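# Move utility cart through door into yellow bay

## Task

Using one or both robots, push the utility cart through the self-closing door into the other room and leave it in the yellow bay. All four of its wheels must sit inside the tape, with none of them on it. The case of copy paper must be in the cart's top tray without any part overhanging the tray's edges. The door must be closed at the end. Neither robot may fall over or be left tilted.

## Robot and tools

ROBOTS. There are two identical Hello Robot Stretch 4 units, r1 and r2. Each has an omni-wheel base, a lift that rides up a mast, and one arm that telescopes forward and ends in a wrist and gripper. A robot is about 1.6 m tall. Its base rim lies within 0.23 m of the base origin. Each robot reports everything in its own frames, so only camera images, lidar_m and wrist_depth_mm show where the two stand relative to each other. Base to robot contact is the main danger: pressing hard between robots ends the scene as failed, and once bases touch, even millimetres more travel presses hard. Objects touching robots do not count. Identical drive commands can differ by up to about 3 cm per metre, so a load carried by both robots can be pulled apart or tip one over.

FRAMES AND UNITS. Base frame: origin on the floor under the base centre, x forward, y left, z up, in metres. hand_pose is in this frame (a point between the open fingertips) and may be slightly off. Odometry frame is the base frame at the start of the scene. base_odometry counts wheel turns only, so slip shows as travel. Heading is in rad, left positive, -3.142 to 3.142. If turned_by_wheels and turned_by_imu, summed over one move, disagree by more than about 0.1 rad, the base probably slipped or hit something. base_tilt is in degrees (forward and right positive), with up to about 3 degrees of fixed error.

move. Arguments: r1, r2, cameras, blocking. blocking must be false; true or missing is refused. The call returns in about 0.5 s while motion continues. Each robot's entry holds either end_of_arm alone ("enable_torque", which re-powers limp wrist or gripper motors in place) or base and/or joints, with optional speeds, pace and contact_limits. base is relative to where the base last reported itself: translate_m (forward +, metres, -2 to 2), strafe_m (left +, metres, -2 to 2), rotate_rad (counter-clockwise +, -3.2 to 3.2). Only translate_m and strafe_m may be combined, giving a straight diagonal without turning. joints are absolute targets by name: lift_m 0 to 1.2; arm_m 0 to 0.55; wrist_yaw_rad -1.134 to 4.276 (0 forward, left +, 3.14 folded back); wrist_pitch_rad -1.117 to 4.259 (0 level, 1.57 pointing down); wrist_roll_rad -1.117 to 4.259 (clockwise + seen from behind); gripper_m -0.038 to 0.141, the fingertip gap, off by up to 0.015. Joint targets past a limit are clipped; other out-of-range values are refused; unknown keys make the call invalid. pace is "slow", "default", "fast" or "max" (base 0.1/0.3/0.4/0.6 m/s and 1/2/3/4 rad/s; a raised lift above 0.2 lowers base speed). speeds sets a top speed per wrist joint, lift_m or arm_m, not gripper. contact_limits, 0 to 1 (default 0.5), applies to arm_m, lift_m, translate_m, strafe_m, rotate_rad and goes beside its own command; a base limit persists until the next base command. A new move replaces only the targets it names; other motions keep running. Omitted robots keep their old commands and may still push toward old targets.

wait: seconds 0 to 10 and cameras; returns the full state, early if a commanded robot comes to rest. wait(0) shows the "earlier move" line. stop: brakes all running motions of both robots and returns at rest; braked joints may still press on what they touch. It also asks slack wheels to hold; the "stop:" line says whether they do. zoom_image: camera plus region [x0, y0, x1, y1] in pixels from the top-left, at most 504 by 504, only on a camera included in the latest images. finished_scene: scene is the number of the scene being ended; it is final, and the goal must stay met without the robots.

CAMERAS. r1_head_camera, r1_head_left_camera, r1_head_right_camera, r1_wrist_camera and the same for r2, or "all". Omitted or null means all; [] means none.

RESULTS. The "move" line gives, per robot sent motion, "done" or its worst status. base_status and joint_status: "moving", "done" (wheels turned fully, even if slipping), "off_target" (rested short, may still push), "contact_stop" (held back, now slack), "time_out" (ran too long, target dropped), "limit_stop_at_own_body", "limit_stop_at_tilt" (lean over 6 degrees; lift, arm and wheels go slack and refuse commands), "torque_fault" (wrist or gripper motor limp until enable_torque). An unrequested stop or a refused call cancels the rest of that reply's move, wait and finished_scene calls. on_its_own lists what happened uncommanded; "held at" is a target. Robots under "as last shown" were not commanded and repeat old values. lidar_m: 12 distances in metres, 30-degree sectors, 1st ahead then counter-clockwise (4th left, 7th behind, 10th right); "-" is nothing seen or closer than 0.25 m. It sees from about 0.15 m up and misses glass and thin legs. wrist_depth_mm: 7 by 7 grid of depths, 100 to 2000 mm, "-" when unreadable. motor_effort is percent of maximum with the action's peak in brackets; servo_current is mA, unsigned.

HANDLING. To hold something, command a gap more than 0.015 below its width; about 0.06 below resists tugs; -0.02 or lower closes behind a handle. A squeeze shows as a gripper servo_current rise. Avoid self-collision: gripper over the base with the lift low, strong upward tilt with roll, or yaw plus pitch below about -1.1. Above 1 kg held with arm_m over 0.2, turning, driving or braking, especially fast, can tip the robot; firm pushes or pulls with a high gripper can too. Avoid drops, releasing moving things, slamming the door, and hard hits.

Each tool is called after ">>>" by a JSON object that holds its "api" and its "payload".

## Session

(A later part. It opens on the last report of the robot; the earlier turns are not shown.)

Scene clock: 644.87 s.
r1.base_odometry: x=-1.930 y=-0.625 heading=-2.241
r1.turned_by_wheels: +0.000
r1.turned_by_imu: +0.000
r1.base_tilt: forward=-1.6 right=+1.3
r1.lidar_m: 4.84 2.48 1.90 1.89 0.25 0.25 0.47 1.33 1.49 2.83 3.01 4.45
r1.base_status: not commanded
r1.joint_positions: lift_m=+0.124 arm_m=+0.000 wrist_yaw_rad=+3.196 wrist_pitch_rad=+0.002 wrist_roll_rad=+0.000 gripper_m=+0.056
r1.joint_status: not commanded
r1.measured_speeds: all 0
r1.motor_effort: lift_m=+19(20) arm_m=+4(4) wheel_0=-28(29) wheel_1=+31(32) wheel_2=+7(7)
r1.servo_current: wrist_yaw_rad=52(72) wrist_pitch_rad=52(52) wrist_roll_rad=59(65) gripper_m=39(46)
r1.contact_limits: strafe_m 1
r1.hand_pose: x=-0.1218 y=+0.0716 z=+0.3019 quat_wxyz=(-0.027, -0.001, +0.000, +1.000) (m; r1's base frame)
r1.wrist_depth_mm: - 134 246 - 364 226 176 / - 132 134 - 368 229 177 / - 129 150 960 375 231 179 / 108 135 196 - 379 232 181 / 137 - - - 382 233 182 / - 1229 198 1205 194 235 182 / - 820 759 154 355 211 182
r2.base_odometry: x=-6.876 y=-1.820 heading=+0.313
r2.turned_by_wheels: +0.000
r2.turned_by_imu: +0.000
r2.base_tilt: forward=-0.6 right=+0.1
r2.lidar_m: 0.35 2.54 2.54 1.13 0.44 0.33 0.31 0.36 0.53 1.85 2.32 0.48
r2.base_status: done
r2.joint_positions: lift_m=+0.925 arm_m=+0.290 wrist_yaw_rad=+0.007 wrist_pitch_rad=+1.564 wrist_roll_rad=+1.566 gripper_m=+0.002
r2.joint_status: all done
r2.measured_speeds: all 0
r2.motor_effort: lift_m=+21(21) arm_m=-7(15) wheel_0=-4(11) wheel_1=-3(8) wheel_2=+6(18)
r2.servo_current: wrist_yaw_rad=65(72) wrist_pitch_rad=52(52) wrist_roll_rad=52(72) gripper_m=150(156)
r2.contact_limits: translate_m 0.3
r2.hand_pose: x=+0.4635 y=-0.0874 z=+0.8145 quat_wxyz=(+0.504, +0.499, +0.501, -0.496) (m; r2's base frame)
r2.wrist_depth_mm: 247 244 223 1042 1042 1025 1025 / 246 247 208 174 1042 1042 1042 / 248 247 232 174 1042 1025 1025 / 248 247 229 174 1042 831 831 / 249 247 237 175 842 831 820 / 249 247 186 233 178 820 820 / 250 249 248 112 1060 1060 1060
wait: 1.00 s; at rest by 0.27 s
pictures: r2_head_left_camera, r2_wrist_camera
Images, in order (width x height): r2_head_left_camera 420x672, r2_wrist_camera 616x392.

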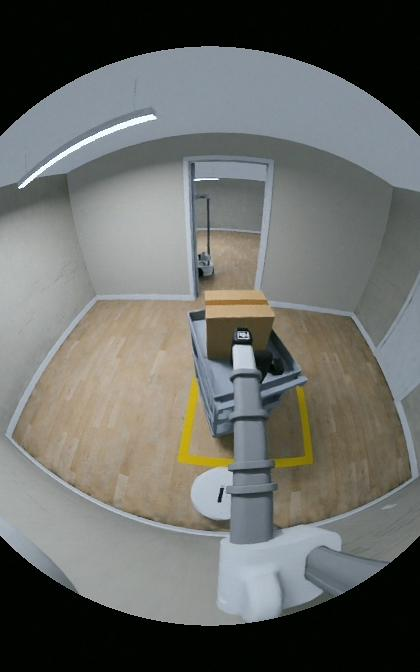

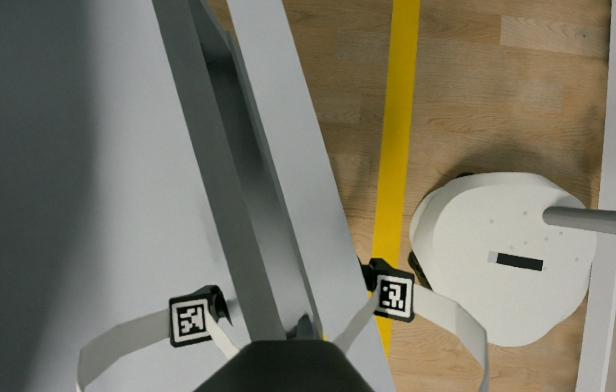

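>>> {"api": "move", "payload": {"r2": {"joints":{"gripper_m":0.12}}, "blocking": false, "cameras": []}}

>>> {"api": "wait", "payload": {"seconds": 3, "cameras": []}}

>>> {"api": "move", "payload": {"r2": {"joints":{"lift_m":1.13},"pace":"slow"}, "blocking": false, "cameras": []}}

>>> {"api": "wait", "payload": {"seconds": 4, "cameras": []}}

>>> {"api": "move", "payload": {"r2": {"base":{"strafe_m":-0.8},"joints":{"arm_m":0.1},"speeds":{"arm_m":0.1}}, "blocking": false, "cameras": []}}

>>> {"api": "wait", "payload": {"seconds": 6, "cameras": ["r2_head_left_camera"]}}

Scene clock: 654.20 s.
move: r2 moving
r1: as last shown
r1.lidar_m: 4.85 2.50 1.95 1.89 0.25 0.25 0.46 1.29 1.50 2.80 3.03 4.43
r1.motor_effort: lift_m=+19(20) arm_m=+4(4) wheel_0=-29(29) wheel_1=+32(32) wheel_2=+7(7)
r1.servo_current: wrist_yaw_rad=46(72) wrist_pitch_rad=39(46) wrist_roll_rad=72(72) gripper_m=46(46)
r1.contact_limits: strafe_m 1
r1.wrist_depth_mm: - 134 246 - 362 226 177 / - 132 134 - 366 229 178 / - 130 150 960 375 231 179 / 108 135 196 - 379 232 181 / 137 - - - 379 234 182 / - 1255 198 1205 194 235 182 / - 820 759 154 355 211 182
r2.base_odometry: x=-6.876 y=-1.820 heading=+0.313
r2.turned_by_wheels: +0.000
r2.turned_by_imu: +0.000
r2.base_tilt: forward=-0.7 right=+0.0
r2.lidar_m: 0.37 2.60 2.50 1.10 0.45 0.33 0.31 0.32 0.50 1.84 2.32 0.47
r2.base_status: not commanded
r2.joint_positions: lift_m=+0.925 arm_m=+0.290 wrist_yaw_rad=+0.007 wrist_pitch_rad=+1.564 wrist_roll_rad=+1.566 gripper_m=+0.020
r2.joint_status: gripper_m moving
r2.measured_speeds: translate_m=+0.000 strafe_m=+0.000 rotate_rad=+0.000 lift_m=+0.001 arm_m=+0.000 wrist_yaw_rad=+0.000 wrist_pitch_rad=+0.000 wrist_roll_rad=+0.000
r2.motor_effort: lift_m=+21(21) arm_m=-7(7) wheel_0=-4(4) wheel_1=-2(3) wheel_2=+6(6)
r2.servo_current: wrist_yaw_rad=59(59) wrist_pitch_rad=46(52) wrist_roll_rad=52(59) gripper_m=78(156)
r2.contact_limits: translate_m 0.3
r2.hand_pose: x=+0.4635 y=-0.0874 z=+0.8146 quat_wxyz=(+0.504, +0.499, +0.501, -0.496) (m; r2's base frame)
r2.wrist_depth_mm: 252 250 224 177 1042 1025 1008 / 251 251 223 178 1042 1060 1060 / 252 251 251 178 1042 1025 1042 / 253 252 221 178 1042 820 842 / 253 252 250 178 854 820 831 / 253 252 187 232 180 820 831 / 254 252 251 112 1060 1042 1042
pictures: none
No camera images: "cameras" was empty.

Scene clock: 655.73 s.
earlier move: r2 done
r1.base_odometry: x=-1.930 y=-0.625 heading=-2.241
r1.turned_by_wheels: +0.000
r1.turned_by_imu: +0.000
r1.base_tilt: forward=-1.6 right=+1.3
r1.lidar_m: 4.84 2.47 1.92 1.90 0.25 0.25 0.48 1.29 1.47 2.82 3.02 4.42
r1.base_status: not commanded
r1.joint_positions: lift_m=+0.124 arm_m=+0.000 wrist_yaw_rad=+3.196 wrist_pitch_rad=+0.002 wrist_roll_rad=+0.000 gripper_m=+0.056
r1.joint_status: not commanded
r1.measured_speeds: all 0
r1.motor_effort: lift_m=+19(20) arm_m=+4(4) wheel_0=-28(29) wheel_1=+32(32) wheel_2=+7(7)
r1.servo_current: wrist_yaw_rad=52(72) wrist_pitch_rad=39(52) wrist_roll_rad=59(72) gripper_m=39(46)
r1.contact_limits: strafe_m 1
r1.hand_pose: x=-0.1218 y=+0.0716 z=+0.3019 quat_wxyz=(-0.027, -0.001, +0.000, +1.000) (m; r1's base frame)
r1.wrist_depth_mm: - 134 246 - 364 225 177 / - 132 134 - 370 229 177 / - 130 150 960 375 230 179 / 109 135 196 - 379 232 181 / 137 - - - 382 234 181 / - 1229 198 1205 194 235 182 / - 820 759 154 355 211 182
r2.base_odometry: x=-6.876 y=-1.820 heading=+0.313
r2.turned_by_wheels: +0.000
r2.turned_by_imu: +0.000
r2.base_tilt: forward=-0.6 right=+0.1
r2.lidar_m: 0.36 2.56 2.52 1.11 0.45 0.33 0.31 0.35 0.52 1.85 2.30 0.49
r2.base_status: not commanded
r2.joint_positions: lift_m=+0.925 arm_m=+0.290 wrist_yaw_rad=+0.003 wrist_pitch_rad=+1.567 wrist_roll_rad=+1.568 gripper_m=+0.120
r2.joint_status: all done
r2.measured_speeds: all 0
r2.motor_effort: lift_m=+16(21) arm_m=-6(7) wheel_0=-3(4) wheel_1=-3(3) wheel_2=+6(6)
r2.servo_current: wrist_yaw_rad=46(72) wrist_pitch_rad=46(52) wrist_roll_rad=46(65) gripper_m=52(156)
r2.contact_limits: translate_m 0.3
r2.hand_pose: x=+0.4625 y=-0.0874 z=+0.8150 quat_wxyz=(+0.503, +0.500, +0.500, -0.497) (m; r2's base frame)
r2.wrist_depth_mm: 250 249 224 1042 1042 1042 1025 / 250 249 221 1060 1025 1025 1025 / 251 250 227 177 1060 1060 1025 / 251 250 224 178 1060 820 842 / 252 252 226 178 878 831 831 / 253 253 197 178 186 831 831 / 253 252 251 112 1078 1060 1060
wait: 1.53 of 3 s (r2 has come to rest)
pictures: none
No camera images: "cameras" was empty.

Scene clock: 656.23 s.
move: r2 moving
r1: as last shown
r1.lidar_m: 4.83 2.51 1.93 1.89 0.25 0.25 0.50 1.29 1.46 2.80 3.03 4.43
r1.motor_effort: lift_m=+20(20) arm_m=+4(4) wheel_0=-28(29) wheel_1=+32(32) wheel_2=+7(7)
r1.servo_current: wrist_yaw_rad=46(65) wrist_pitch_rad=39(52) wrist_roll_rad=72(72) gripper_m=39(52)
r1.contact_limits: strafe_m 1
r1.wrist_depth_mm: - 134 247 - 362 226 177 / - 132 134 - 370 229 178 / - 129 150 960 375 230 179 / 109 135 196 - 379 233 181 / 137 - - - 382 234 182 / - 1229 198 1229 194 235 182 / - 820 759 154 355 211 182
r2.base_odometry: x=-6.876 y=-1.820 heading=+0.313
r2.turned_by_wheels: +0.000
r2.turned_by_imu: +0.000
r2.base_tilt: forward=-0.6 right=+0.0
r2.lidar_m: 0.36 2.59 2.54 1.13 0.47 0.34 0.32 0.34 0.53 1.85 2.33 0.49
r2.base_status: not commanded
r2.joint_positions: lift_m=+0.950 arm_m=+0.290 wrist_yaw_rad=+0.003 wrist_pitch_rad=+1.567 wrist_roll_rad=+1.568 gripper_m=+0.120
r2.joint_status: lift_m moving
r2.measured_speeds: translate_m=+0.000 strafe_m=+0.000 rotate_rad=+0.000 lift_m=+0.097 arm_m=+0.000 wrist_yaw_rad=+0.000 wrist_pitch_rad=+0.000 wrist_roll_rad=+0.000
r2.motor_effort: lift_m=+24(25) arm_m=-6(7) wheel_0=-3(4) wheel_1=-3(3) wheel_2=+6(6)
r2.servo_current: wrist_yaw_rad=59(59) wrist_pitch_rad=39(46) wrist_roll_rad=39(52) gripper_m=52(59)
r2.contact_limits: translate_m 0.3
r2.hand_pose: x=+0.4625 y=-0.0874 z=+0.8399 quat_wxyz=(+0.503, +0.500, +0.500, -0.497) (m; r2's base frame)
r2.wrist_depth_mm: 272 273 243 1078 1060 1060 1060 / 274 273 231 1078 1098 1060 1060 / 274 273 266 200 1078 1078 1060 / 274 272 270 200 1078 854 1078 / 274 273 252 201 891 854 854 / 276 273 202 200 200 854 854 / 277 276 274 112 1078 1078 1078
pictures: none
No camera images: "cameras" was empty.

Scene clock: 658.13 s.
earlier move: r2 done
r1.base_odometry: x=-1.930 y=-0.625 heading=-2.241
r1.turned_by_wheels: +0.000
r1.turned_by_imu: +0.000
r1.base_tilt: forward=-1.6 right=+1.3
r1.lidar_m: 4.85 2.50 1.92 1.89 0.25 0.25 0.49 1.30 1.46 2.80 3.03 4.42
r1.base_status: not commanded
r1.joint_positions: lift_m=+0.124 arm_m=+0.000 wrist_yaw_rad=+3.196 wrist_pitch_rad=+0.002 wrist_roll_rad=+0.000 gripper_m=+0.056
r1.joint_status: not commanded
r1.measured_speeds: all 0
r1.motor_effort: lift_m=+20(20) arm_m=+4(4) wheel_0=-28(29) wheel_1=+32(32) wheel_2=+7(7)
r1.servo_current: wrist_yaw_rad=33(72) wrist_pitch_rad=46(52) wrist_roll_rad=52(78) gripper_m=39(52)
r1.contact_limits: strafe_m 1
r1.hand_pose: x=-0.1218 y=+0.0716 z=+0.3019 quat_wxyz=(-0.027, -0.001, +0.000, +1.000) (m; r1's base frame)
r1.wrist_depth_mm: - 134 246 - 364 226 177 / - 132 134 - 368 229 177 / - 129 150 946 375 231 179 / 109 135 196 - 377 232 180 / 137 - - - 382 234 182 / - 1229 198 1229 194 235 182 / - 809 759 154 355 211 182
r2.base_odometry: x=-6.876 y=-1.820 heading=+0.313
r2.turned_by_wheels: +0.000
r2.turned_by_imu: +0.000
r2.base_tilt: forward=-0.7 right=+0.1
r2.lidar_m: 0.36 2.58 2.55 1.10 0.45 0.35 0.31 0.36 0.51 1.87 2.30 0.43
r2.base_status: not commanded
r2.joint_positions: lift_m=+1.130 arm_m=+0.290 wrist_yaw_rad=+0.003 wrist_pitch_rad=+1.567 wrist_roll_rad=+1.568 gripper_m=+0.120
r2.joint_status: all done
r2.measured_speeds: all 0
r2.motor_effort: lift_m=+21(25) arm_m=-6(7) wheel_0=-4(4) wheel_1=-3(3) wheel_2=+6(6)
r2.servo_current: wrist_yaw_rad=46(59) wrist_pitch_rad=39(46) wrist_roll_rad=59(65) gripper_m=46(59)
r2.contact_limits: translate_m 0.3
r2.hand_pose: x=+0.4625 y=-0.0874 z=+1.0195 quat_wxyz=(+0.503, +0.500, +0.500, -0.497) (m; r2's base frame)
r2.wrist_depth_mm: 1255 459 427 1229 1229 1255 1255 / 459 452 455 1229 1281 1255 1255 / 459 455 455 1255 1255 1255 1229 / 375 455 455 436 1255 1042 1229 / 368 462 455 387 1118 1042 1160 / 347 452 201 387 200 1042 1182 / 349 442 455 112 1255 1281 1182
wait: 1.90 of 4 s (r2 has come to rest)
pictures: none
No camera images: "cameras" was empty.

Scene clock: 658.63 s.
move: r2 moving
r1: as last shown
r1.lidar_m: 4.81 2.48 1.93 1.89 0.25 0.25 0.45 1.31 1.48 2.82 3.05 4.44
r1.motor_effort: lift_m=+19(20) arm_m=+4(4) wheel_0=-28(29) wheel_1=+31(32) wheel_2=+7(7)
r1.servo_current: wrist_yaw_rad=59(59) wrist_pitch_rad=39(46) wrist_roll_rad=46(52) gripper_m=39(46)
r1.contact_limits: strafe_m 1
r1.wrist_depth_mm: - 134 245 - 364 226 177 / - 132 134 - 368 229 177 / - 129 150 960 375 231 179 / 109 135 196 - 377 232 181 / 137 - - - 382 233 182 / - 1255 198 1205 195 236 182 / - 809 759 154 357 210 182
r2.base_odometry: x=-6.865 y=-1.855 heading=+0.312
r2.turned_by_wheels: +0.000
r2.turned_by_imu: +0.000
r2.base_tilt: forward=-0.7 right=+0.0
r2.lidar_m: 0.38 0.58 2.59 1.13 0.47 0.35 0.32 0.37 0.54 1.84 2.30 0.45
r2.base_status: strafe_m moving
r2.joint_positions: lift_m=+1.130 arm_m=+0.252 wrist_yaw_rad=+0.003 wrist_pitch_rad=+1.567 wrist_roll_rad=+1.568 gripper_m=+0.120
r2.joint_status: arm_m moving
r2.measured_speeds: translate_m=+0.000 strafe_m=-0.140 rotate_rad=-0.002 lift_m=+0.000 arm_m=-0.100 wrist_yaw_rad=+0.000 wrist_pitch_rad=+0.000 wrist_roll_rad=+0.000
r2.motor_effort: lift_m=+21(22) arm_m=-5(10) wheel_0=+10(12) wheel_1=-10(12) wheel_2=+1(5)
r2.servo_current: wrist_yaw_rad=59(59) wrist_pitch_rad=46(46) wrist_roll_rad=59(59) gripper_m=52(59)
r2.hand_pose: x=+0.4247 y=-0.0874 z=+1.0195 quat_wxyz=(+0.502, +0.500, +0.500, -0.498) (m; r2's base frame)
r2.wrist_depth_mm: 1281 1255 384 1255 1255 1281 1255 / 459 455 392 1281 1308 1255 1255 / 459 455 399 1281 1229 1255 1205 / 430 455 459 1308 1281 1060 1160 / 418 459 459 1255 1042 1042 1205 / 397 462 201 384 1281 1281 1182 / 397 459 455 112 1281 1281 -
pictures: none
No camera images: "cameras" was empty.

Scene clock: 662.13 s.
earlier move: r2 done
r1.base_odometry: x=-1.930 y=-0.625 heading=-2.241
r1.turned_by_wheels: +0.000
r1.turned_by_imu: +0.000
r1.base_tilt: forward=-1.6 right=+1.3
r1.lidar_m: 4.86 2.49 1.96 1.89 0.25 0.25 0.49 1.30 1.48 2.83 3.01 4.41
r1.base_status: not commanded
r1.joint_positions: lift_m=+0.124 arm_m=+0.000 wrist_yaw_rad=+3.196 wrist_pitch_rad=+0.002 wrist_roll_rad=+0.000 gripper_m=+0.056
r1.joint_status: not commanded
r1.measured_speeds: all 0
r1.motor_effort: lift_m=+19(20) arm_m=+4(4) wheel_0=-28(29) wheel_1=+32(32) wheel_2=+7(7)
r1.servo_current: wrist_yaw_rad=52(72) wrist_pitch_rad=39(52) wrist_roll_rad=65(65) gripper_m=39(52)
r1.contact_limits: strafe_m 1
r1.hand_pose: x=-0.1218 y=+0.0716 z=+0.3019 quat_wxyz=(-0.027, -0.001, +0.000, +1.000) (m; r1's base frame)
r1.wrist_depth_mm: - 134 245 - 362 226 177 / - 132 134 - 368 229 178 / - 129 150 960 375 230 180 / 108 135 196 - 379 233 181 / 137 - - - 382 234 182 / - 1255 198 1205 195 235 182 / - 809 768 154 357 211 181
r2.base_odometry: x=-6.630 y=-2.581 heading=+0.312
r2.turned_by_wheels: +0.000
r2.turned_by_imu: +0.000
r2.base_tilt: forward=-0.7 right=+0.1
r2.lidar_m: 2.38 0.61 0.67 1.25 0.53 0.39 0.36 0.42 0.56 1.42 1.51 2.22
r2.base_status: done
r2.joint_positions: lift_m=+1.130 arm_m=+0.100 wrist_yaw_rad=+0.003 wrist_pitch_rad=+1.567 wrist_roll_rad=+1.568 gripper_m=+0.120
r2.joint_status: all done
r2.measured_speeds: all 0
r2.motor_effort: lift_m=+21(22) arm_m=-7(12) wheel_0=+1(12) wheel_1=-1(12) wheel_2=+0(5)
r2.servo_current: wrist_yaw_rad=46(65) wrist_pitch_rad=39(46) wrist_roll_rad=46(59) gripper_m=52(59)
r2.hand_pose: x=+0.2725 y=-0.0874 z=+1.0196 quat_wxyz=(+0.502, +0.500, +0.500, -0.498) (m; r2's base frame)
r2.wrist_depth_mm: 1255 1281 1255 1255 1255 1255 - / 1255 1255 1255 1255 1281 1229 - / 1255 1255 1281 1255 1281 1255 - / 1281 1255 1281 1281 1042 1255 521 / 1308 1255 1281 1255 1042 1182 492 / 1281 1281 198 1281 1042 1229 - / 1281 1281 1281 112 1255 1281 -
wait: 3.50 of 6 s (r2 has come to rest)
pictures: r2_head_left_camera
Images, in order (width x height): r2_head_left_camera 420x672.

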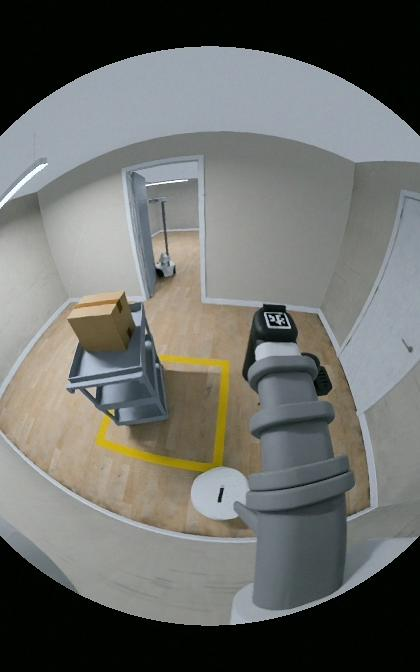

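Clearly off toward E. Get the precise view.

>>> {"api": "move", "payload": {"r2": {"base":{"rotate_rad":0.85},"joints":{"arm_m":0.0},"pace":"slow"}, "blocking": false, "cameras": []}}

>>> {"api": "wait", "payload": {"seconds": 3, "cameras": []}}

>>> {"api": "move", "payload": {"r2": {"base":{"strafe_m":-0.25},"joints":{"wrist_yaw_rad":0.22,"wrist_pitch_rad":0.5,"wrist_roll_rad":0,"lift_m":0.35}}, "blocking": false, "cameras": []}}

>>> {"api": "wait", "payload": {"seconds": 5, "cameras": ["r2_wrist_camera","r2_head_camera"]}}

Scene clock: 668.33 s.
move: r2 moving
r1: as last shown
r1.lidar_m: 4.84 2.51 1.92 1.91 0.25 0.25 0.47 1.31 1.50 2.82 3.05 4.43
r1.servo_current: wrist_yaw_rad=59(59) wrist_pitch_rad=39(46) wrist_roll_rad=59(72) gripper_m=46(46)
r1.contact_limits: strafe_m 1
r1.wrist_depth_mm: - 134 246 - 364 225 177 / - 132 134 - 368 229 177 / - 130 150 960 375 230 179 / 108 135 196 - 379 233 181 / 137 - - - 382 234 182 / - 1255 198 1205 195 235 182 / - 820 759 154 355 211 182
r2.base_odometry: x=-6.630 y=-2.581 heading=+0.438
r2.turned_by_wheels: +0.125
r2.turned_by_imu: +0.122
r2.base_tilt: forward=-0.7 right=+0.1
r2.lidar_m: 2.38 0.66 0.74 0.91 0.44 0.38 0.39 0.46 0.73 1.42 1.58 2.38
r2.base_status: rotate_rad moving
r2.joint_positions: lift_m=+1.130 arm_m=+0.088 wrist_yaw_rad=+0.003 wrist_pitch_rad=+1.567 wrist_roll_rad=+1.568 gripper_m=+0.120
r2.joint_status: arm_m moving
r2.measured_speeds: translate_m=+0.001 strafe_m=+0.002 rotate_rad=+0.483 lift_m=+0.000 arm_m=-0.049 wrist_yaw_rad=+0.000 wrist_pitch_rad=+0.000 wrist_roll_rad=+0.000
r2.motor_effort: lift_m=+21(21) arm_m=-6(11) wheel_0=-5(7) wheel_1=-7(8) wheel_2=-9(9)
r2.servo_current: wrist_yaw_rad=39(59) wrist_pitch_rad=39(39) wrist_roll_rad=46(59) gripper_m=52(59)
r2.hand_pose: x=+0.2598 y=-0.0874 z=+1.0196 quat_wxyz=(+0.502, +0.500, +0.500, -0.498) (m; r2's base frame)
r2.wrist_depth_mm: 1281 1281 1229 1255 1255 1281 1160 / 1281 1281 1255 1255 1281 1255 1160 / 1281 1281 1281 1281 1255 1308 1160 / 1255 1308 1281 1255 1042 1255 517 / 1281 1281 1281 1255 1042 1205 - / 1281 1255 199 1308 1042 1160 - / 1281 1281 1255 112 1281 1281 -
pictures: none
No camera images: "cameras" was empty.

Scene clock: 670.13 s.
earlier move: r2 done
r1.base_odometry: x=-1.930 y=-0.625 heading=-2.241
r1.turned_by_wheels: +0.000
r1.turned_by_imu: +0.000
r1.base_tilt: forward=-1.6 right=+1.3
r1.lidar_m: 4.86 2.49 1.95 1.88 0.25 0.25 0.49 1.27 1.52 2.83 3.04 4.43
r1.base_status: not commanded
r1.joint_positions: lift_m=+0.124 arm_m=+0.000 wrist_yaw_rad=+3.196 wrist_pitch_rad=+0.002 wrist_roll_rad=+0.000 gripper_m=+0.056
r1.joint_status: not commanded
r1.measured_speeds: all 0
r1.motor_effort: lift_m=+19(20) arm_m=+4(4) wheel_0=-28(29) wheel_1=+32(32) wheel_2=+7(7)
r1.servo_current: wrist_yaw_rad=52(72) wrist_pitch_rad=46(52) wrist_roll_rad=46(72) gripper_m=46(46)
r1.contact_limits: strafe_m 1
r1.hand_pose: x=-0.1218 y=+0.0716 z=+0.3019 quat_wxyz=(-0.027, -0.001, +0.000, +1.000) (m; r1's base frame)
r1.wrist_depth_mm: - 134 246 - 362 226 177 / - 132 134 - 368 229 177 / - 129 150 960 375 231 179 / 109 135 196 - 379 233 181 / 137 - - - 379 234 181 / - 1229 198 1205 195 234 182 / - 820 759 154 355 211 182
r2.base_odometry: x=-6.630 y=-2.581 heading=+1.161
r2.turned_by_wheels: +0.724
r2.turned_by_imu: +0.705
r2.base_tilt: forward=-0.7 right=+0.1
r2.lidar_m: 0.64 0.89 0.67 0.41 0.38 0.38 0.51 1.06 1.44 1.78 2.36 0.89
r2.base_status: done
r2.joint_positions: lift_m=+1.130 arm_m=+0.000 wrist_yaw_rad=+0.003 wrist_pitch_rad=+1.567 wrist_roll_rad=+1.568 gripper_m=+0.120
r2.joint_status: all done
r2.measured_speeds: all 0
r2.motor_effort: lift_m=+21(21) arm_m=-7(12) wheel_0=-3(9) wheel_1=-5(9) wheel_2=-6(10)
r2.servo_current: wrist_yaw_rad=59(59) wrist_pitch_rad=46(46) wrist_roll_rad=39(65) gripper_m=46(59)
r2.hand_pose: x=+0.1725 y=-0.0874 z=+1.0196 quat_wxyz=(+0.502, +0.500, +0.500, -0.498) (m; r2's base frame)
r2.wrist_depth_mm: 1281 1255 1255 1255 1281 1281 1255 / 1255 1255 1281 1229 1255 1229 1281 / 1281 1281 1255 1281 1281 1255 1255 / - 1281 1281 1255 1042 1255 1281 / 1078 1308 1255 1060 1078 1255 342 / 1255 1281 199 1255 1060 - - / 1308 1281 1281 112 - - -
wait: 1.80 of 3 s (r2 has come to rest)
pictures: none
No camera images: "cameras" was empty.

Scene clock: 670.63 s.
move: r2 moving
r1: as last shown
r1.lidar_m: 4.82 2.50 1.94 1.89 0.25 0.25 0.48 1.29 1.46 2.83 3.02 4.45
r1.servo_current: wrist_yaw_rad=52(59) wrist_pitch_rad=46(46) wrist_roll_rad=46(52) gripper_m=33(46)
r1.contact_limits: strafe_m 1
r1.wrist_depth_mm: - 134 245 - 364 226 177 / - 132 134 - 368 229 178 / - 129 150 946 375 231 179 / 108 135 196 - 377 232 181 / 137 - - - 382 234 181 / - 1229 198 1205 195 234 182 / - 820 759 154 355 211 182
r2.base_odometry: x=-6.597 y=-2.596 heading=+1.161
r2.turned_by_wheels: +0.000
r2.turned_by_imu: +0.000
r2.base_tilt: forward=-0.7 right=+0.1
r2.lidar_m: 0.63 0.87 0.74 0.46 0.40 0.41 0.54 1.09 1.41 1.78 2.35 1.00
r2.base_status: strafe_m moving
r2.joint_positions: lift_m=+1.092 arm_m=+0.000 wrist_yaw_rad=+0.217 wrist_pitch_rad=+0.996 wrist_roll_rad=+0.982 gripper_m=+0.120
r2.joint_status: lift_m moving; wrist_yaw_rad moving; wrist_pitch_rad moving; wrist_roll_rad moving
r2.measured_speeds: translate_m=+0.001 strafe_m=-0.140 rotate_rad=-0.005 lift_m=-0.146 arm_m=+0.000 wrist_yaw_rad=+0.010 wrist_pitch_rad=-1.780 wrist_roll_rad=-1.819
r2.motor_effort: lift_m=+13(21) arm_m=-7(7) wheel_0=+8(14) wheel_1=-11(12) wheel_2=+0(5)
r2.servo_current: wrist_yaw_rad=85(91) wrist_pitch_rad=111(124) wrist_roll_rad=111(111) gripper_m=52(59)
r2.hand_pose: x=+0.3430 y=-0.0516 z=+1.0285 quat_wxyz=(+0.795, +0.366, +0.464, -0.140) (m; r2's base frame)
r2.wrist_depth_mm: 723 699 634 1618 1430 1281 1160 / - - - 1255 1397 1255 1138 / - - - 866 1308 1205 1098 / - 1863 1060 1281 1255 1182 1060 / - 1808 1576 1430 1281 1138 1025 / - 1756 198 1336 198 1060 991 / 1921 1618 1464 112 1138 878 820
pictures: none
No camera images: "cameras" was empty.

Scene clock: 674.00 s.
earlier move: r2 done
r1.base_odometry: x=-1.930 y=-0.625 heading=-2.241
r1.turned_by_wheels: +0.000
r1.turned_by_imu: +0.000
r1.base_tilt: forward=-1.6 right=+1.3
r1.lidar_m: 4.86 2.51 1.93 1.90 0.25 0.25 0.48 1.28 1.45 2.83 3.01 4.40
r1.base_status: not commanded
r1.joint_positions: lift_m=+0.124 arm_m=+0.000 wrist_yaw_rad=+3.196 wrist_pitch_rad=+0.002 wrist_roll_rad=+0.000 gripper_m=+0.056
r1.joint_status: not commanded
r1.measured_speeds: all 0
r1.motor_effort: lift_m=+20(20) arm_m=+4(4) wheel_0=-28(29) wheel_1=+32(32) wheel_2=+7(7)
r1.servo_current: wrist_yaw_rad=46(72) wrist_pitch_rad=39(52) wrist_roll_rad=46(65) gripper_m=46(52)
r1.contact_limits: strafe_m 1
r1.hand_pose: x=-0.1218 y=+0.0716 z=+0.3019 quat_wxyz=(-0.027, -0.001, +0.000, +1.000) (m; r1's base frame)
r1.wrist_depth_mm: - 134 246 - 364 226 176 / - 132 134 - 368 229 177 / - 129 150 960 375 230 179 / 109 135 196 - 379 232 181 / 137 - - - 382 235 182 / - 1255 198 1229 194 235 182 / - 820 759 154 357 211 182
r2.base_odometry: x=-6.401 y=-2.681 heading=+1.161
r2.turned_by_wheels: +0.000
r2.turned_by_imu: +0.001
r2.base_tilt: forward=-0.7 right=+0.1
r2.lidar_m: 0.65 0.72 0.97 0.62 0.58 0.57 0.75 1.27 1.27 1.61 2.17 2.20
r2.base_status: done
r2.joint_positions: lift_m=+0.350 arm_m=+0.000 wrist_yaw_rad=+0.217 wrist_pitch_rad=+0.508 wrist_roll_rad=+0.002 gripper_m=+0.120
r2.joint_status: all done
r2.measured_speeds: all 0
r2.motor_effort: lift_m=+14(21) arm_m=-7(7) wheel_0=+1(14) wheel_1=-1(13) wheel_2=+0(5)
r2.servo_current: wrist_yaw_rad=59(98) wrist_pitch_rad=52(156) wrist_roll_rad=46(111) gripper_m=52(65)
r2.hand_pose: x=+0.4360 y=-0.0310 z=+0.3882 quat_wxyz=(+0.962, -0.026, +0.250, +0.105) (m; r2's base frame)
r2.wrist_depth_mm: - - - - - - - / - - - - - - - / 1537 1537 - - 891 1397 1336 / 1118 1042 - - 991 1025 1025 / 878 866 866 778 842 831 798 / 715 699 201 715 654 691 676 / 621 615 634 112 621 597 597
wait: 3.37 of 5 s (r2 has come to rest)
pictures: r2_head_camera, r2_wrist_camera
Images, in order (width x height): r2_head_camera 420x560, r2_wrist_camera 616x392.

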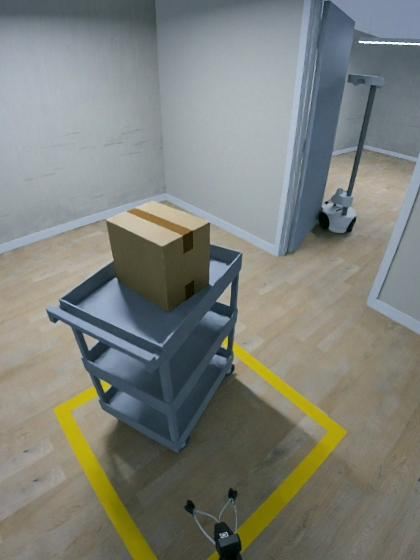

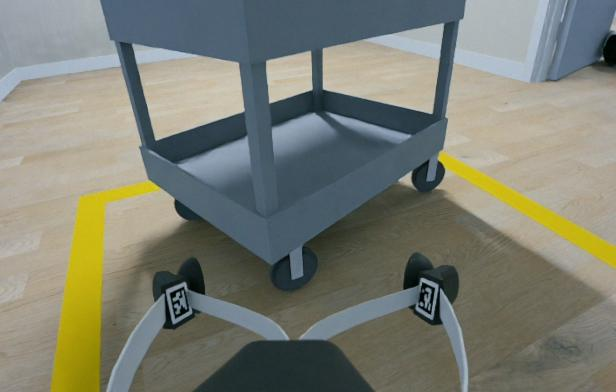

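>>> {"api": "move", "payload": {"r2": {"base":{"strafe_m":0.25},"joints":{"wrist_yaw_rad":0,"wrist_pitch_rad":1.57,"wrist_roll_rad":1.57,"lift_m":1.13}}, "blocking": false, "cameras": []}}

>>> {"api": "wait", "payload": {"seconds": 6, "cameras": []}}

>>> {"api": "move", "payload": {"r2": {"base":{"rotate_rad":-0.85},"joints":{"arm_m":0.1},"pace":"slow"}, "blocking": false, "cameras": []}}

>>> {"api": "wait", "payload": {"seconds": 3, "cameras": ["r2_wrist_camera"]}}

Scene clock: 697.00 s.
move: r2 moving
r1: as last shown
r1.lidar_m: 4.84 2.51 1.93 1.88 0.25 0.25 0.49 1.30 1.50 2.81 3.05 4.43
r1.motor_effort: lift_m=+19(20) arm_m=+4(4) wheel_0=-28(29) wheel_1=+32(32) wheel_2=+7(7)
r1.servo_current: wrist_yaw_rad=46(52) wrist_pitch_rad=39(52) wrist_roll_rad=52(65) gripper_m=39(39)
r1.contact_limits: strafe_m 1
r1.wrist_depth_mm: - 134 246 - 364 225 177 / - 132 134 - 368 229 177 / - 129 150 960 375 230 180 / 108 135 197 - 379 232 181 / 137 - - - 379 234 182 / - 1255 198 1205 195 235 182 / - 809 768 154 355 211 181
r2.base_odometry: x=-6.434 y=-2.666 heading=+1.161
r2.turned_by_wheels: +0.000
r2.turned_by_imu: +0.000
r2.base_tilt: forward=-0.7 right=+0.1
r2.lidar_m: 0.63 0.72 0.94 0.58 0.53 0.56 0.72 1.28 1.31 1.63 2.20 2.23
r2.base_status: strafe_m moving
r2.joint_positions: lift_m=+0.388 arm_m=+0.000 wrist_yaw_rad=+0.003 wrist_pitch_rad=+1.081 wrist_roll_rad=+0.588 gripper_m=+0.120
r2.joint_status: lift_m moving; wrist_yaw_rad moving; wrist_pitch_rad moving; wrist_roll_rad moving
r2.measured_speeds: translate_m=+0.000 strafe_m=+0.140 rotate_rad=+0.001 lift_m=+0.146 arm_m=+0.000 wrist_yaw_rad=-0.009 wrist_pitch_rad=+1.815 wrist_roll_rad=+1.819
r2.motor_effort: lift_m=+23(25) arm_m=-7(7) wheel_0=-10(11) wheel_1=+10(11) wheel_2=+0(2)
r2.servo_current: wrist_yaw_rad=20(91) wrist_pitch_rad=111(111) wrist_roll_rad=91(104) gripper_m=46(59)
r2.hand_pose: x=+0.3071 y=-0.0870 z=+0.3115 quat_wxyz=(+0.821, +0.248, +0.493, -0.148) (m; r2's base frame)
r2.wrist_depth_mm: - - 904 820 732 668 621 / - 603 809 732 668 621 580 / - 768 732 668 615 574 539 / 809 741 668 627 580 535 508 / 741 683 621 574 544 500 480 / 676 627 199 539 196 466 445 / 634 564 544 112 473 449 430
pictures: none
No camera images: "cameras" was empty.

Scene clock: 700.37 s.
earlier move: r2 done
r1.base_odometry: x=-1.930 y=-0.625 heading=-2.241
r1.turned_by_wheels: +0.000
r1.turned_by_imu: +0.000
r1.base_tilt: forward=-1.5 right=+1.3
r1.lidar_m: 4.83 2.52 1.93 1.87 0.25 0.25 0.46 1.29 1.48 2.83 3.03 4.42
r1.base_status: not commanded
r1.joint_positions: lift_m=+0.124 arm_m=+0.000 wrist_yaw_rad=+3.196 wrist_pitch_rad=+0.002 wrist_roll_rad=+0.000 gripper_m=+0.056
r1.joint_status: not commanded
r1.measured_speeds: all 0
r1.motor_effort: lift_m=+19(20) arm_m=+4(4) wheel_0=-28(29) wheel_1=+31(32) wheel_2=+7(7)
r1.servo_current: wrist_yaw_rad=59(72) wrist_pitch_rad=46(52) wrist_roll_rad=46(65) gripper_m=46(46)
r1.contact_limits: strafe_m 1
r1.hand_pose: x=-0.1218 y=+0.0716 z=+0.3019 quat_wxyz=(-0.027, -0.001, +0.000, +1.000) (m; r1's base frame)
r1.wrist_depth_mm: - 134 245 - 362 226 177 / - 132 134 - 368 229 177 / - 129 150 946 375 230 179 / 108 135 196 - 379 233 181 / 137 - - - 382 234 182 / - 1229 198 1205 194 235 182 / - 820 759 154 355 211 182
r2.base_odometry: x=-6.630 y=-2.581 heading=+1.161
r2.turned_by_wheels: +0.000
r2.turned_by_imu: +0.001
r2.base_tilt: forward=-0.7 right=+0.0
r2.lidar_m: 0.65 0.87 0.67 0.41 0.36 0.39 0.51 1.07 1.44 1.80 2.37 0.89
r2.base_status: done
r2.joint_positions: lift_m=+1.130 arm_m=+0.000 wrist_yaw_rad=+0.003 wrist_pitch_rad=+1.567 wrist_roll_rad=+1.568 gripper_m=+0.120
r2.joint_status: all done
r2.measured_speeds: all 0
r2.motor_effort: lift_m=+21(26) arm_m=-7(7) wheel_0=-1(14) wheel_1=+2(13) wheel_2=+0(2)
r2.servo_current: wrist_yaw_rad=33(98) wrist_pitch_rad=46(111) wrist_roll_rad=39(111) gripper_m=52(59)
r2.hand_pose: x=+0.1725 y=-0.0874 z=+1.0195 quat_wxyz=(+0.502, +0.500, +0.500, -0.498) (m; r2's base frame)
r2.wrist_depth_mm: 1281 1308 1281 1281 1229 1255 1255 / 1281 1255 1255 1281 1229 1255 1255 / 1281 1281 1281 1255 1255 1281 1281 / - 1281 1229 1281 1060 1229 1255 / - 1281 1281 1042 1025 1255 343 / 1281 1281 199 1281 1060 - - / 1281 1281 1308 112 - - -
wait: 3.37 of 6 s (r2 has come to rest)
pictures: none
No camera images: "cameras" was empty.

Scene clock: 700.87 s.
move: r2 moving
r1: as last shown
r1.base_tilt: forward=-1.6 right=+1.3
r1.lidar_m: 4.85 2.52 1.93 1.88 0.25 0.25 0.49 1.28 1.48 2.81 3.03 4.39
r1.motor_effort: lift_m=+20(20) arm_m=+4(4) wheel_0=-28(29) wheel_1=+32(32) wheel_2=+7(7)
r1.servo_current: wrist_yaw_rad=65(65) wrist_pitch_rad=39(46) wrist_roll_rad=46(59) gripper_m=46(46)
r1.contact_limits: strafe_m 1
r1.wrist_depth_mm: - 134 246 - 362 226 176 / - 132 134 - 370 229 178 / - 129 150 960 373 231 180 / 109 135 196 - 377 233 181 / 137 - - - 382 234 182 / - 1255 198 1205 195 235 182 / - 820 759 154 357 211 182
r2.base_odometry: x=-6.630 y=-2.581 heading=+1.036
r2.turned_by_wheels: -0.125
r2.turned_by_imu: -0.122
r2.base_tilt: forward=-0.7 right=+0.1
r2.lidar_m: 0.65 0.75 0.81 0.44 0.38 0.38 0.44 0.85 1.43 1.62 2.39 2.36
r2.base_status: rotate_rad moving
r2.joint_positions: lift_m=+1.130 arm_m=+0.012 wrist_yaw_rad=+0.003 wrist_pitch_rad=+1.567 wrist_roll_rad=+1.568 gripper_m=+0.120
r2.joint_status: arm_m moving
r2.measured_speeds: translate_m=-0.001 strafe_m=-0.002 rotate_rad=-0.493 lift_m=+0.000 arm_m=+0.049 wrist_yaw_rad=+0.000 wrist_pitch_rad=+0.000 wrist_roll_rad=+0.000
r2.motor_effort: lift_m=+21(21) arm_m=+11(11) wheel_0=+3(8) wheel_1=+8(9) wheel_2=+8(9)
r2.servo_current: wrist_yaw_rad=46(59) wrist_pitch_rad=39(46) wrist_roll_rad=46(52) gripper_m=52(52)
r2.hand_pose: x=+0.1848 y=-0.0874 z=+1.0195 quat_wxyz=(+0.502, +0.500, +0.500, -0.498) (m; r2's base frame)
r2.wrist_depth_mm: 1281 1255 1281 1255 1229 1255 1281 / 1308 1281 1255 1255 1229 1229 1229 / 1281 1281 1281 1281 1281 1255 1255 / 1281 1308 1281 1255 1060 1255 1255 / - 1308 1281 1042 1042 1255 343 / 778 1308 199 1281 1042 - - / 1118 1229 1255 112 - - -
pictures: none
No camera images: "cameras" was empty.

Scene clock: 702.67 s.
earlier move: r2 done
r1.base_odometry: x=-1.930 y=-0.625 heading=-2.241
r1.turned_by_wheels: +0.000
r1.turned_by_imu: +0.000
r1.base_tilt: forward=-1.6 right=+1.2
r1.lidar_m: 4.84 2.50 1.93 1.88 0.25 0.25 0.48 1.30 1.52 2.82 3.02 4.43
r1.base_status: not commanded
r1.joint_positions: lift_m=+0.124 arm_m=+0.000 wrist_yaw_rad=+3.196 wrist_pitch_rad=+0.002 wrist_roll_rad=+0.000 gripper_m=+0.056
r1.joint_status: not commanded
r1.measured_speeds: all 0
r1.motor_effort: lift_m=+20(20) arm_m=+4(4) wheel_0=-28(29) wheel_1=+32(32) wheel_2=+7(7)
r1.servo_current: wrist_yaw_rad=59(65) wrist_pitch_rad=39(52) wrist_roll_rad=52(72) gripper_m=46(52)
r1.contact_limits: strafe_m 1
r1.hand_pose: x=-0.1218 y=+0.0716 z=+0.3019 quat_wxyz=(-0.027, -0.001, +0.000, +1.000) (m; r1's base frame)
r1.wrist_depth_mm: - 134 246 - 362 226 176 / - 132 134 - 368 229 178 / - 129 150 960 375 231 179 / 108 135 196 - 379 233 181 / 137 - - - 382 234 181 / - 1229 198 1229 195 235 182 / - 820 768 154 355 211 182
r2.base_odometry: x=-6.630 y=-2.581 heading=+0.313
r2.turned_by_wheels: -0.723
r2.turned_by_imu: -0.704
r2.base_tilt: forward=-0.7 right=+0.1
r2.lidar_m: 2.37 0.64 0.69 1.24 0.52 0.38 0.35 0.41 0.61 1.42 1.53 2.17
r2.base_status: done
r2.joint_positions: lift_m=+1.130 arm_m=+0.100 wrist_yaw_rad=+0.003 wrist_pitch_rad=+1.567 wrist_roll_rad=+1.568 gripper_m=+0.120
r2.joint_status: all done
r2.measured_speeds: all 0
r2.motor_effort: lift_m=+21(21) arm_m=+8(12) wheel_0=+4(9) wheel_1=+5(9) wheel_2=+7(9)
r2.servo_current: wrist_yaw_rad=39(59) wrist_pitch_rad=39(46) wrist_roll_rad=59(59) gripper_m=46(59)
r2.hand_pose: x=+0.2721 y=-0.0874 z=+1.0195 quat_wxyz=(+0.502, +0.500, +0.500, -0.498) (m; r2's base frame)
r2.wrist_depth_mm: 1308 1281 1229 1255 1255 1255 - / 1281 1281 1229 1255 1255 1281 1160 / 1308 1281 1255 1281 1229 1255 1118 / 1281 1255 1255 1205 1042 1229 535 / 1255 1281 1281 1281 1060 1182 496 / 1281 1308 199 1281 1060 1255 - / 1281 1255 1281 112 1255 1255 -
wait: 1.80 of 3 s (r2 has come to rest)
pictures: r2_wrist_camera
Images, in order (width x height): r2_wrist_camera 616x392.

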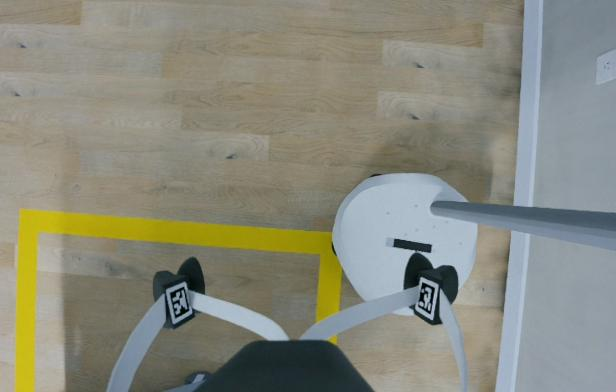

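>>> {"api": "move", "payload": {"r2": {"base":{"strafe_m":0.8}}, "blocking": false, "cameras": []}}

>>> {"api": "wait", "payload": {"seconds": 6, "cameras": []}}

>>> {"api": "move", "payload": {"r2": {"joints":{"arm_m":0.29},"pace":"slow"}, "blocking": false, "cameras": []}}

>>> {"api": "wait", "payload": {"seconds": 4, "cameras": ["r2_wrist_camera"]}}

Scene clock: 708.83 s.
move: r2 moving
r1: as last shown
r1.base_tilt: forward=-1.6 right=+1.3
r1.lidar_m: 4.86 2.53 1.94 1.90 0.25 0.25 0.49 1.30 1.48 2.82 3.03 4.42
r1.motor_effort: lift_m=+19(20) arm_m=+4(4) wheel_0=-29(29) wheel_1=+32(32) wheel_2=+7(7)
r1.servo_current: wrist_yaw_rad=46(65) wrist_pitch_rad=33(46) wrist_roll_rad=46(65) gripper_m=39(46)
r1.contact_limits: strafe_m 1
r1.wrist_depth_mm: - 134 246 - 364 226 177 / - 132 134 - 368 229 177 / - 129 150 960 375 231 179 / 108 135 196 - 379 232 181 / 137 - - - 382 234 181 / - 1229 198 1205 194 236 182 / - 820 759 154 355 211 182
r2.base_odometry: x=-6.641 y=-2.547 heading=+0.313
r2.turned_by_wheels: +0.000
r2.turned_by_imu: +0.001
r2.base_tilt: forward=-0.7 right=+0.1
r2.lidar_m: 2.37 0.62 0.67 1.25 0.54 0.36 0.37 0.39 0.60 1.45 1.55 2.23
r2.base_status: strafe_m moving
r2.joint_positions: lift_m=+1.130 arm_m=+0.100 wrist_yaw_rad=+0.003 wrist_pitch_rad=+1.567 wrist_roll_rad=+1.568 gripper_m=+0.120
r2.joint_status: not commanded
r2.measured_speeds: translate_m=-0.001 strafe_m=+0.139 rotate_rad=+0.008 lift_m=+0.000 arm_m=+0.000 wrist_yaw_rad=+0.000 wrist_pitch_rad=+0.000 wrist_roll_rad=+0.000
r2.motor_effort: lift_m=+21(21) arm_m=+7(8) wheel_0=-7(12) wheel_1=+11(13) wheel_2=+0(5)
r2.servo_current: wrist_yaw_rad=46(59) wrist_pitch_rad=46(52) wrist_roll_rad=52(52) gripper_m=59(59)
r2.hand_pose: x=+0.2721 y=-0.0874 z=+1.0195 quat_wxyz=(+0.502, +0.500, +0.500, -0.498) (m; r2's base frame)
r2.wrist_depth_mm: 1281 1281 1281 1255 1255 1255 - / 1336 1281 1229 1281 1255 1255 1160 / 1308 1281 1281 1281 1255 1229 - / 1281 1255 1281 1255 1042 1281 535 / 1281 1255 1255 1255 1042 1160 504 / 1281 1281 199 1255 1025 1229 - / 1281 1281 1308 112 1281 1255 -
pictures: none
No camera images: "cameras" was empty.

Scene clock: 712.33 s.
earlier move: r2 done
r1.base_odometry: x=-1.930 y=-0.625 heading=-2.241
r1.turned_by_wheels: +0.000
r1.turned_by_imu: +0.000
r1.base_tilt: forward=-1.6 right=+1.3
r1.lidar_m: 4.84 2.50 1.93 1.90 0.25 0.25 0.50 1.28 1.48 2.82 3.03 4.40
r1.base_status: not commanded
r1.joint_positions: lift_m=+0.124 arm_m=+0.000 wrist_yaw_rad=+3.196 wrist_pitch_rad=+0.002 wrist_roll_rad=+0.000 gripper_m=+0.056
r1.joint_status: not commanded
r1.measured_speeds: all 0
r1.motor_effort: lift_m=+19(20) arm_m=+4(4) wheel_0=-28(29) wheel_1=+31(32) wheel_2=+7(7)
r1.servo_current: wrist_yaw_rad=52(72) wrist_pitch_rad=46(46) wrist_roll_rad=52(65) gripper_m=39(52)
r1.contact_limits: strafe_m 1
r1.hand_pose: x=-0.1218 y=+0.0716 z=+0.3019 quat_wxyz=(-0.027, -0.001, +0.000, +1.000) (m; r1's base frame)
r1.wrist_depth_mm: - 134 246 - 362 226 177 / - 132 134 - 368 229 177 / - 129 150 976 375 230 179 / 109 135 196 - 379 232 181 / 137 - - - 382 233 182 / - 1229 199 1229 195 234 182 / - 820 768 154 355 211 182
r2.base_odometry: x=-6.876 y=-1.820 heading=+0.313
r2.turned_by_wheels: +0.000
r2.turned_by_imu: +0.001
r2.base_tilt: forward=-0.6 right=+0.1
r2.lidar_m: 0.37 2.54 2.53 1.10 0.46 0.33 0.31 0.36 0.52 1.88 2.34 0.45
r2.base_status: done
r2.joint_positions: lift_m=+1.130 arm_m=+0.100 wrist_yaw_rad=+0.003 wrist_pitch_rad=+1.567 wrist_roll_rad=+1.568 gripper_m=+0.120
r2.joint_status: not commanded
r2.measured_speeds: all 0
r2.motor_effort: lift_m=+21(21) arm_m=+8(8) wheel_0=-2(15) wheel_1=+3(13) wheel_2=+0(5)
r2.servo_current: wrist_yaw_rad=46(59) wrist_pitch_rad=46(52) wrist_roll_rad=52(65) gripper_m=52(59)
r2.hand_pose: x=+0.2721 y=-0.0874 z=+1.0196 quat_wxyz=(+0.502, +0.500, +0.500, -0.498) (m; r2's base frame)
r2.wrist_depth_mm: 399 1281 1281 1281 1255 1281 - / 452 683 1281 1255 1255 1281 - / 459 413 1308 1255 1255 1255 - / 459 397 1255 1281 1060 1229 - / 462 399 1008 1229 1060 1042 - / 462 413 199 1255 1042 1160 - / 466 462 399 112 1229 1255 -
wait: 3.50 of 6 s (r2 has come to rest)
pictures: none
No camera images: "cameras" was empty.

Scene clock: 712.83 s.
move: r2 moving
r1: as last shown
r1.lidar_m: 4.86 2.52 1.94 1.88 0.25 0.25 0.50 1.30 1.48 2.81 3.02 4.41
r1.motor_effort: lift_m=+20(20) arm_m=+4(4) wheel_0=-28(29) wheel_1=+32(32) wheel_2=+7(7)
r1.servo_current: wrist_yaw_rad=52(59) wrist_pitch_rad=46(52) wrist_roll_rad=39(52) gripper_m=39(46)
r1.contact_limits: strafe_m 1
r1.wrist_depth_mm: - 134 246 - 364 225 177 / - 132 134 - 368 229 178 / - 129 150 960 375 231 179 / 108 135 196 - 377 233 181 / 137 - - - 382 234 182 / - 1205 198 1229 195 235 182 / - 809 759 154 355 210 182
r2.base_odometry: x=-6.876 y=-1.820 heading=+0.313
r2.turned_by_wheels: +0.000
r2.turned_by_imu: +0.000
r2.base_tilt: forward=-0.7 right=+0.1
r2.lidar_m: 0.35 2.59 2.54 1.14 0.47 0.34 0.31 0.33 0.54 1.84 2.32 0.45
r2.base_status: not commanded
r2.joint_positions: lift_m=+1.130 arm_m=+0.112 wrist_yaw_rad=+0.003 wrist_pitch_rad=+1.567 wrist_roll_rad=+1.568 gripper_m=+0.120
r2.joint_status: arm_m moving
r2.measured_speeds: translate_m=+0.000 strafe_m=+0.000 rotate_rad=+0.000 lift_m=+0.000 arm_m=+0.049 wrist_yaw_rad=+0.000 wrist_pitch_rad=+0.000 wrist_roll_rad=+0.000
r2.motor_effort: lift_m=+21(21) arm_m=+6(12) wheel_0=-1(2) wheel_1=+3(3) wheel_2=+0(0)
r2.servo_current: wrist_yaw_rad=46(59) wrist_pitch_rad=39(46) wrist_roll_rad=59(59) gripper_m=52(59)
r2.hand_pose: x=+0.2848 y=-0.0874 z=+1.0196 quat_wxyz=(+0.502, +0.500, +0.500, -0.498) (m; r2's base frame)
r2.wrist_depth_mm: 418 1255 1255 1308 1229 1255 - / 459 442 1255 1281 1281 1229 - / 459 402 1281 1281 1281 1255 - / 459 397 1281 1229 1060 1229 - / 462 413 946 1281 1042 1138 - / 462 424 200 1308 1042 1118 - / 462 459 407 112 1255 1255 -
pictures: none
No camera images: "cameras" was empty.

Scene clock: 715.53 s.
earlier move: r2 done
r1.base_odometry: x=-1.930 y=-0.625 heading=-2.241
r1.turned_by_wheels: +0.000
r1.turned_by_imu: +0.000
r1.base_tilt: forward=-1.6 right=+1.3
r1.lidar_m: 4.84 2.48 1.94 1.90 0.25 0.25 0.46 1.30 1.50 2.80 3.02 4.42
r1.base_status: not commanded
r1.joint_positions: lift_m=+0.124 arm_m=+0.000 wrist_yaw_rad=+3.196 wrist_pitch_rad=+0.002 wrist_roll_rad=+0.000 gripper_m=+0.056
r1.joint_status: not commanded
r1.measured_speeds: all 0
r1.motor_effort: lift_m=+19(20) arm_m=+4(4) wheel_0=-29(29) wheel_1=+32(32) wheel_2=+7(7)
r1.servo_current: wrist_yaw_rad=39(65) wrist_pitch_rad=39(52) wrist_roll_rad=46(78) gripper_m=39(46)
r1.contact_limits: strafe_m 1
r1.hand_pose: x=-0.1218 y=+0.0716 z=+0.3019 quat_wxyz=(-0.027, -0.001, +0.000, +1.000) (m; r1's base frame)
r1.wrist_depth_mm: - 134 246 - 364 226 176 / - 132 134 - 368 229 177 / - 129 150 960 375 231 179 / 108 135 196 - 379 232 181 / 137 - - - 379 234 181 / - 1229 198 1229 195 235 182 / - 809 759 154 355 211 182
r2.base_odometry: x=-6.876 y=-1.820 heading=+0.313
r2.turned_by_wheels: +0.000
r2.turned_by_imu: +0.000
r2.base_tilt: forward=-0.6 right=+0.1
r2.lidar_m: 0.37 2.59 2.52 1.09 0.46 0.33 0.33 0.36 0.50 1.84 2.31 0.45
r2.base_status: not commanded
r2.joint_positions: lift_m=+1.130 arm_m=+0.290 wrist_yaw_rad=+0.003 wrist_pitch_rad=+1.567 wrist_roll_rad=+1.568 gripper_m=+0.120
r2.joint_status: all done
r2.measured_speeds: all 0
r2.motor_effort: lift_m=+21(21) arm_m=+8(12) wheel_0=-1(2) wheel_1=+3(3) wheel_2=+0(0)
r2.servo_current: wrist_yaw_rad=46(59) wrist_pitch_rad=46(46) wrist_roll_rad=39(59) gripper_m=52(59)
r2.hand_pose: x=+0.4621 y=-0.0874 z=+1.0196 quat_wxyz=(+0.502, +0.500, +0.500, -0.498) (m; r2's base frame)
r2.wrist_depth_mm: 1308 455 445 1281 1281 1255 1255 / 459 455 455 1281 1255 1255 1229 / 459 455 455 1255 1255 1255 1229 / 377 455 455 415 1255 1042 1255 / 370 455 455 382 1160 1025 1182 / 349 455 202 384 200 1025 1138 / 353 442 459 112 1255 1255 1182
wait: 2.70 of 4 s (r2 has come to rest)
pictures: r2_wrist_camera
Images, in order (width x height): r2_wrist_camera 616x392.

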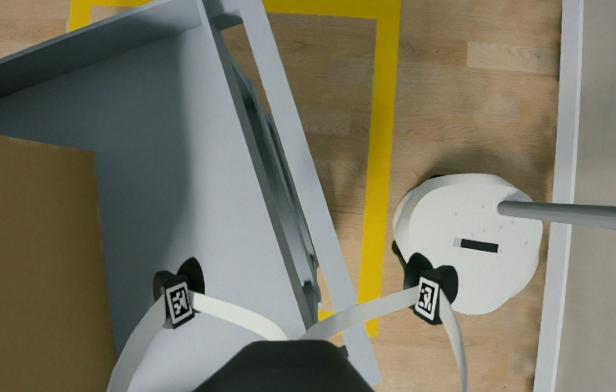

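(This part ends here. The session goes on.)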